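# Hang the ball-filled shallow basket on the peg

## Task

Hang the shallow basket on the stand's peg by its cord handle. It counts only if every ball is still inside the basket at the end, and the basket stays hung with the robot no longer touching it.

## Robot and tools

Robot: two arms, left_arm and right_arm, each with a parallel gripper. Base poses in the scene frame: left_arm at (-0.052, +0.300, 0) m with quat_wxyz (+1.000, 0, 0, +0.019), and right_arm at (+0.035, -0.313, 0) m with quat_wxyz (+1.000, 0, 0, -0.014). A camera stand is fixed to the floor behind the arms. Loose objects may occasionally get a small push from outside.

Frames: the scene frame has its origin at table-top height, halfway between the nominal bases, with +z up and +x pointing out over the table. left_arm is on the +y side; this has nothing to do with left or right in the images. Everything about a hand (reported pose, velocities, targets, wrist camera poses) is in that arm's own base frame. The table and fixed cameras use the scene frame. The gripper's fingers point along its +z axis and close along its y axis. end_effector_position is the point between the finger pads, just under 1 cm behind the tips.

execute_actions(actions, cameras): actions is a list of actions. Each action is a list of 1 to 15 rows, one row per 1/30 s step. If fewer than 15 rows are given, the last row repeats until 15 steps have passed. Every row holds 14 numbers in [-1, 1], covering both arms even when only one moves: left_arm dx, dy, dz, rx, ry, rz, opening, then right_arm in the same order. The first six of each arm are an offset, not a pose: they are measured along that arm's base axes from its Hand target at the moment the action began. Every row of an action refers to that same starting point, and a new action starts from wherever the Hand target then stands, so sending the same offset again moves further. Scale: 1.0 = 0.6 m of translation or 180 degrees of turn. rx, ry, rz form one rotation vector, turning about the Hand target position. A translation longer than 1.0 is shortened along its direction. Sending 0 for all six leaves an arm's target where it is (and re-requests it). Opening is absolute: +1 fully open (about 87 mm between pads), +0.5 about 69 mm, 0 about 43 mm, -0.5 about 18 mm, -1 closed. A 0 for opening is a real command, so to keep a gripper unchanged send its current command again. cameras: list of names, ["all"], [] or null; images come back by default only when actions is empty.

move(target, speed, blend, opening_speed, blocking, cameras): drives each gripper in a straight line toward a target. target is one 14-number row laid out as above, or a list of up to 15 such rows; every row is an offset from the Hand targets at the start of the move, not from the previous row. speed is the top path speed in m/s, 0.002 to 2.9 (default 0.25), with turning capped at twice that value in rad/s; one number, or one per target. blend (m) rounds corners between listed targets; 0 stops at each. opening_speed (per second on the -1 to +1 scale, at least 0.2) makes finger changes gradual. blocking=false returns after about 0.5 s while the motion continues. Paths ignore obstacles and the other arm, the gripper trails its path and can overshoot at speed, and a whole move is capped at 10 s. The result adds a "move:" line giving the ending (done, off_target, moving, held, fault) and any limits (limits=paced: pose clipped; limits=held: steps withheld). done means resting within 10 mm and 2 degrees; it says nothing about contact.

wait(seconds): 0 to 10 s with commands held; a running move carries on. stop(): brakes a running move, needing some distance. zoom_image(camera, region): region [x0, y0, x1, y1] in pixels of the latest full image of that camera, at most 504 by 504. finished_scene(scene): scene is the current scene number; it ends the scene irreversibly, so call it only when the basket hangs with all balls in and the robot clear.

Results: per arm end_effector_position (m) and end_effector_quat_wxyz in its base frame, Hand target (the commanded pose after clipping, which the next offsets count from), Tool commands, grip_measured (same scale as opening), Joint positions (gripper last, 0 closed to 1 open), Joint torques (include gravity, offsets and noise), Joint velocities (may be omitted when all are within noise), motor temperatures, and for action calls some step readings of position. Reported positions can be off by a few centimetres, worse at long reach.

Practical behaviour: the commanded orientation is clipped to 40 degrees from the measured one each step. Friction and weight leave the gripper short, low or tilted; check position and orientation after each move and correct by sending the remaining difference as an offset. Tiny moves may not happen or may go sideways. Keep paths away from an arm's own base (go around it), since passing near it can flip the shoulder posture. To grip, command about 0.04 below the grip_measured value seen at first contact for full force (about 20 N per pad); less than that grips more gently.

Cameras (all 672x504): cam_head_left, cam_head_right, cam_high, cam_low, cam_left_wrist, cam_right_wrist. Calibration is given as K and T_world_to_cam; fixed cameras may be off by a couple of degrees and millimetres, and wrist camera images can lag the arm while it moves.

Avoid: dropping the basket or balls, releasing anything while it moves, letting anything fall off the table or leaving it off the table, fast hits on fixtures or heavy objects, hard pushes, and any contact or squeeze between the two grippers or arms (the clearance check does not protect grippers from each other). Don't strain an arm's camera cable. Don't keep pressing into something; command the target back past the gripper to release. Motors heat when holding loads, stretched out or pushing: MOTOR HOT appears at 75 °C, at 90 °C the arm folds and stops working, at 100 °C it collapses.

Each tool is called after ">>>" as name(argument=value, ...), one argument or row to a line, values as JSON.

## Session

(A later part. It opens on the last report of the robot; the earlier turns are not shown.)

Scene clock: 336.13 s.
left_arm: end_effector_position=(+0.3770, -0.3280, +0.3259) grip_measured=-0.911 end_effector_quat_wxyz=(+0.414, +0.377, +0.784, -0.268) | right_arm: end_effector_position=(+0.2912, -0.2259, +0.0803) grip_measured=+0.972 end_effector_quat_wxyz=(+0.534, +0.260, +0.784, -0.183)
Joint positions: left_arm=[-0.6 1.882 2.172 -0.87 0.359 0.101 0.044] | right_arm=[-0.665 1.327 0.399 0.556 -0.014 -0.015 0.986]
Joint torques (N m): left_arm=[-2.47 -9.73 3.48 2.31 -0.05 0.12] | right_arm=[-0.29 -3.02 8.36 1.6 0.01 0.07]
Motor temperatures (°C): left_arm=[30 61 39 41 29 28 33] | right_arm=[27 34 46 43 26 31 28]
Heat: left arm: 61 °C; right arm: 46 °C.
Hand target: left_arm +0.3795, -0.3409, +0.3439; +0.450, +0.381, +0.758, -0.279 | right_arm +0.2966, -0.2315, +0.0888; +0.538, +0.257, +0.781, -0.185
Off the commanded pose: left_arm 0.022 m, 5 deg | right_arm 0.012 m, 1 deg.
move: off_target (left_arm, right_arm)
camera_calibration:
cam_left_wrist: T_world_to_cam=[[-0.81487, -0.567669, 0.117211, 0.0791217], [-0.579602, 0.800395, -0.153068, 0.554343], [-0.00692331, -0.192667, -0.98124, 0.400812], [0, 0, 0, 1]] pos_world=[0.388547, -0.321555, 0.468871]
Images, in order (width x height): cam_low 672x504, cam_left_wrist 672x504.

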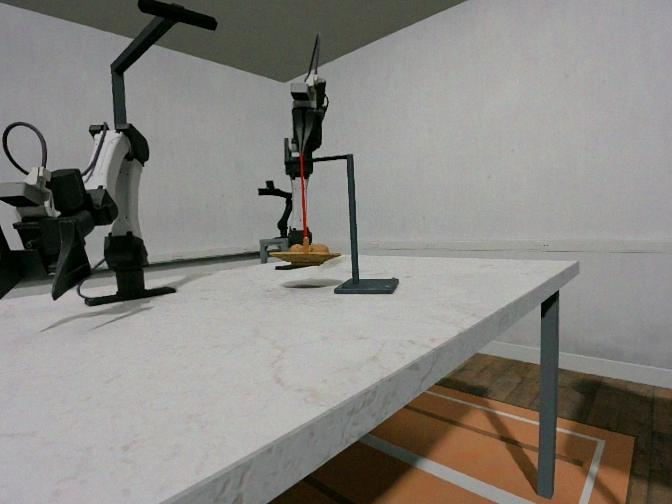

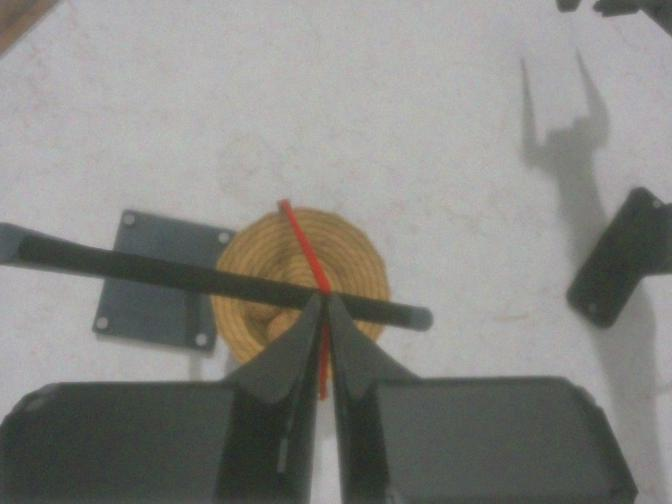

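>>> move(
  target=[
    [0,0,0.006,0,0,0.0,-1,0,0,0,0,0,0,1],
    [0,0,0.006,0,0,0.0,-0.6,0,0,0,0,0,0,1],
  ],
  speed=0.03,
  opening_speed=0.25,
  cameras=["cam_left_wrist","cam_low","cam_high"],
)

>>> zoom_image(
  camera="cam_low",
  region=[200, 110, 410, 290],
)

>>> zoom_image(
  camera="cam_high",
  region=[250, 50, 530, 260],
)

Scene clock: 348.87 s.
left_arm: end_effector_position=(+0.3739, -0.3311, +0.3261) grip_measured=-0.601 end_effector_quat_wxyz=(+0.412, +0.380, +0.782, -0.272) | right_arm: end_effector_position=(+0.2912, -0.2259, +0.0803) grip_measured=+0.972 end_effector_quat_wxyz=(+0.534, +0.260, +0.784, -0.183)
Joint positions: left_arm=[-0.607 1.882 2.172 -0.87 0.366 0.098 0.2] | right_arm=[-0.665 1.327 0.399 0.556 -0.014 -0.015 0.986]
Joint torques (N m): left_arm=[-1.81 -9.16 5.35 2.17 -0.05 0.16] | right_arm=[-0.31 -3 8.36 1.6 0.01 0.07]
Motor temperatures (°C): left_arm=[30 62 39 40 29 28 33] | right_arm=[27 34 46 43 26 31 28]
Heat: left arm: 62 °C; right arm: 46 °C.
Hand target: left_arm +0.3795, -0.3409, +0.3475; +0.450, +0.381, +0.758, -0.279 | right_arm +0.2966, -0.2315, +0.0888; +0.538, +0.257, +0.781, -0.185
Off the commanded pose: left_arm 0.024 m, 5 deg | right_arm 0.012 m, 1 deg.
move: off_target (left_arm, right_arm); target 2's new opening was sent with left_arm's hand 0.025 m and 5 deg from that target
camera_calibration:
cam_left_wrist: T_world_to_cam=[[-0.820016, -0.55898, 0.122943, 0.0777247], [-0.572193, 0.805533, -0.153986, 0.554363], [-0.0129596, -0.196618, -0.980395, 0.401027], [0, 0, 0, 1]] pos_world=[0.386136, -0.324262, 0.468973]
Images, in order (width x height): cam_high 672x504, cam_low 672x504, cam_left_wrist 672x504.

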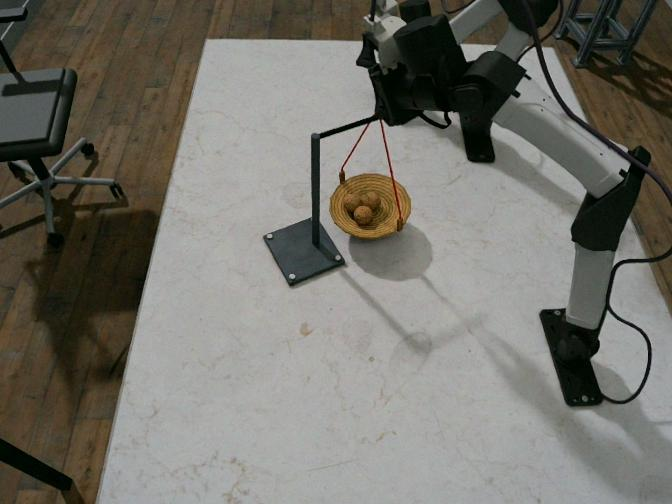

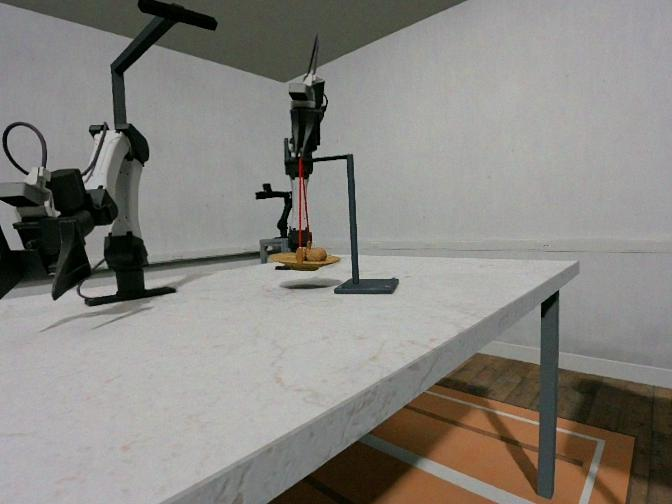

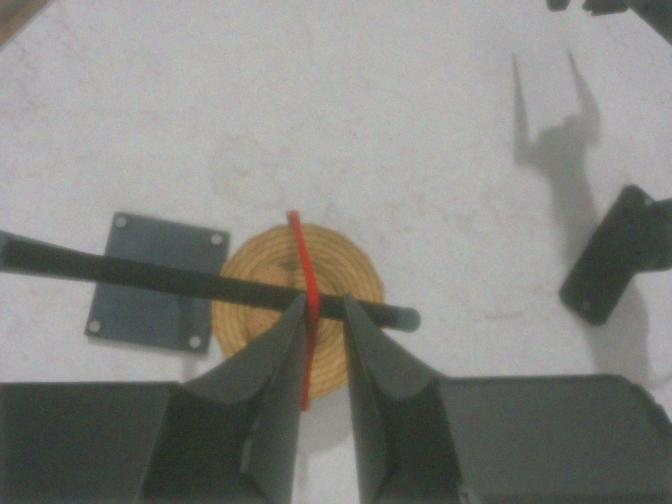

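Scaled by 2.400 from the camera's 672x504 image, which has a finer 960x720 frame.

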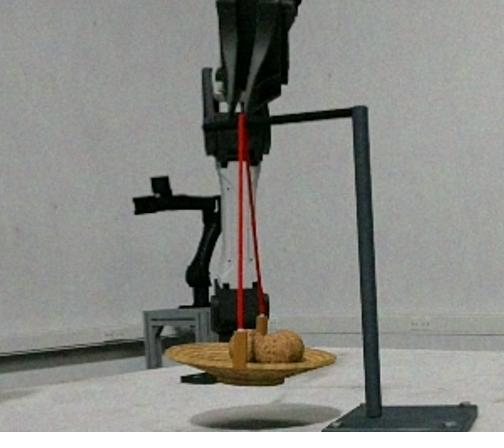

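Scaled by 1.800 from the camera's 672x504 image, which has a finer 960x720 frame.

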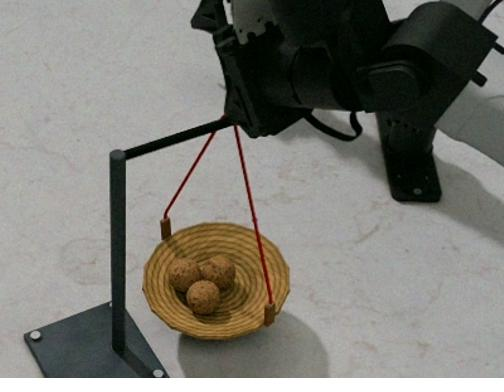

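>>> move(
  target=[
    [0,0.0,0.004,0,0,0,-0.6,0,0,0,0,0,0,1],
    [0,0.0,0.004,0,0,0,0,0,0,0,0,0,0,1],
    [-0.015,0.03,0.05,0,0,0,0,0,0,0,0,0,0,1],
    [-0.08,0.2,0.117,0,0,0,0,0,0,0,0,0,0,1],
  ],
  speed=0.08,
  opening_speed=0.5,
  blend=[0,0,0.01,0],
  cameras=["cam_left_wrist","cam_low","cam_high"],
)

>>> zoom_image(
  camera="cam_low",
  region=[200, 110, 410, 290],
)

>>> zoom_image(
  camera="cam_high",
  region=[250, 50, 530, 260],
)

Scene clock: 360.23 s.
left_arm: end_effector_position=(+0.3441, -0.2261, +0.4005) grip_measured=+0.000 end_effector_quat_wxyz=(+0.436, +0.370, +0.772, -0.276) | right_arm: end_effector_position=(+0.2912, -0.2259, +0.0803) grip_measured=+0.972 end_effector_quat_wxyz=(+0.534, +0.260, +0.784, -0.183)
Joint positions: left_arm=[-0.375 1.74 2.329 -1.171 0.553 0.216 0.5] | right_arm=[-0.665 1.327 0.399 0.556 -0.014 -0.015 0.986]
Joint torques (N m): left_arm=[0.08 -8.39 6.2 1.16 0.25 0.35] | right_arm=[-0.31 -3.02 8.38 1.6 0.01 0.07]
Motor temperatures (°C): left_arm=[30 61 40 39 29 28 33] | right_arm=[27 34 46 43 26 31 28]
Heat: left arm: 61 °C; right arm: 46 °C.
Hand target: left_arm +0.3316, -0.2209, +0.4177; +0.450, +0.381, +0.758, -0.279 | right_arm +0.2966, -0.2315, +0.0888; +0.538, +0.257, +0.781, -0.185
Off the commanded pose: left_arm 0.022 m, 3 deg | right_arm 0.012 m, 1 deg.
move: off_target (left_arm, right_arm); target 2's new opening was sent with left_arm's hand 0.026 m and 5 deg from that target
camera_calibration:
cam_left_wrist: T_world_to_cam=[[-0.814751, -0.568964, 0.111627, 0.10326], [-0.579081, 0.78885, -0.205866, 0.483484], [0.0290739, -0.232371, -0.972193, 0.468431], [0, 0, 0, 1]] pos_world=[0.350489, -0.213795, 0.543412]
Images, in order (width x height): cam_high 672x504, cam_low 672x504, cam_left_wrist 672x504.

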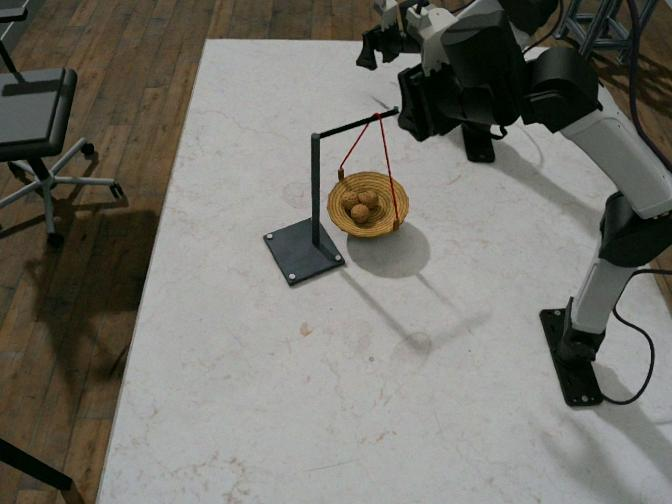

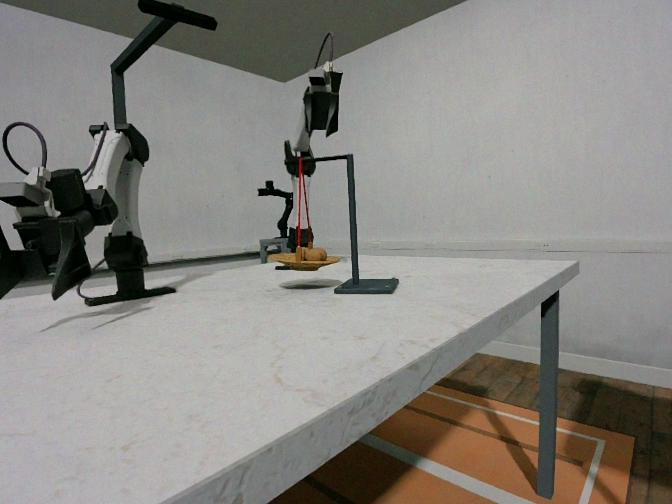

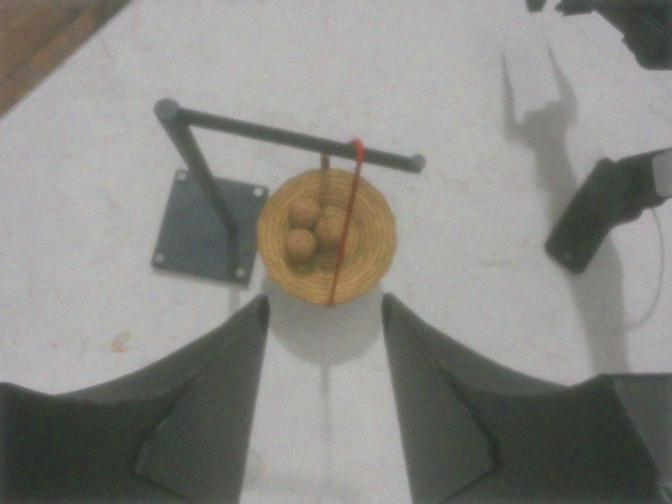

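Scaled by 2.400 from the camera's 672x504 image, which has a finer 960x720 frame.

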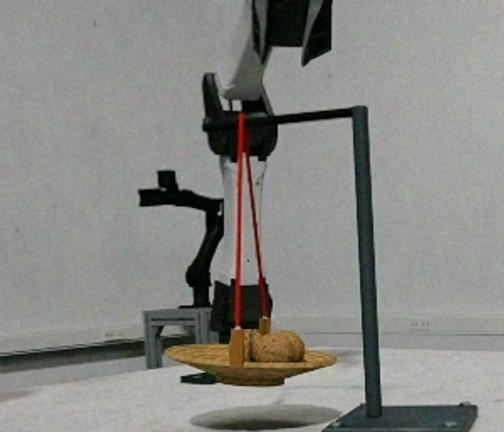

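Scaled by 1.800 from the camera's 672x504 image, which has a finer 960x720 frame.

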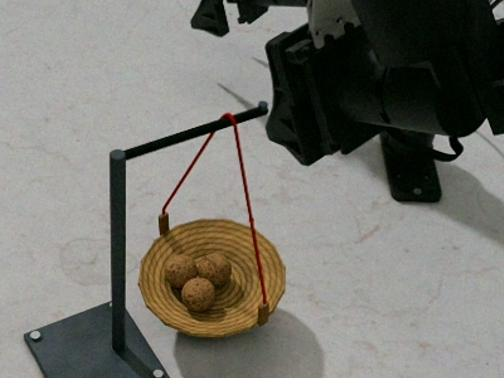

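Hung securely, all three balls in the basket.

>>> finished_scene(
  scene=3,
)

The scene is finished: the task was done.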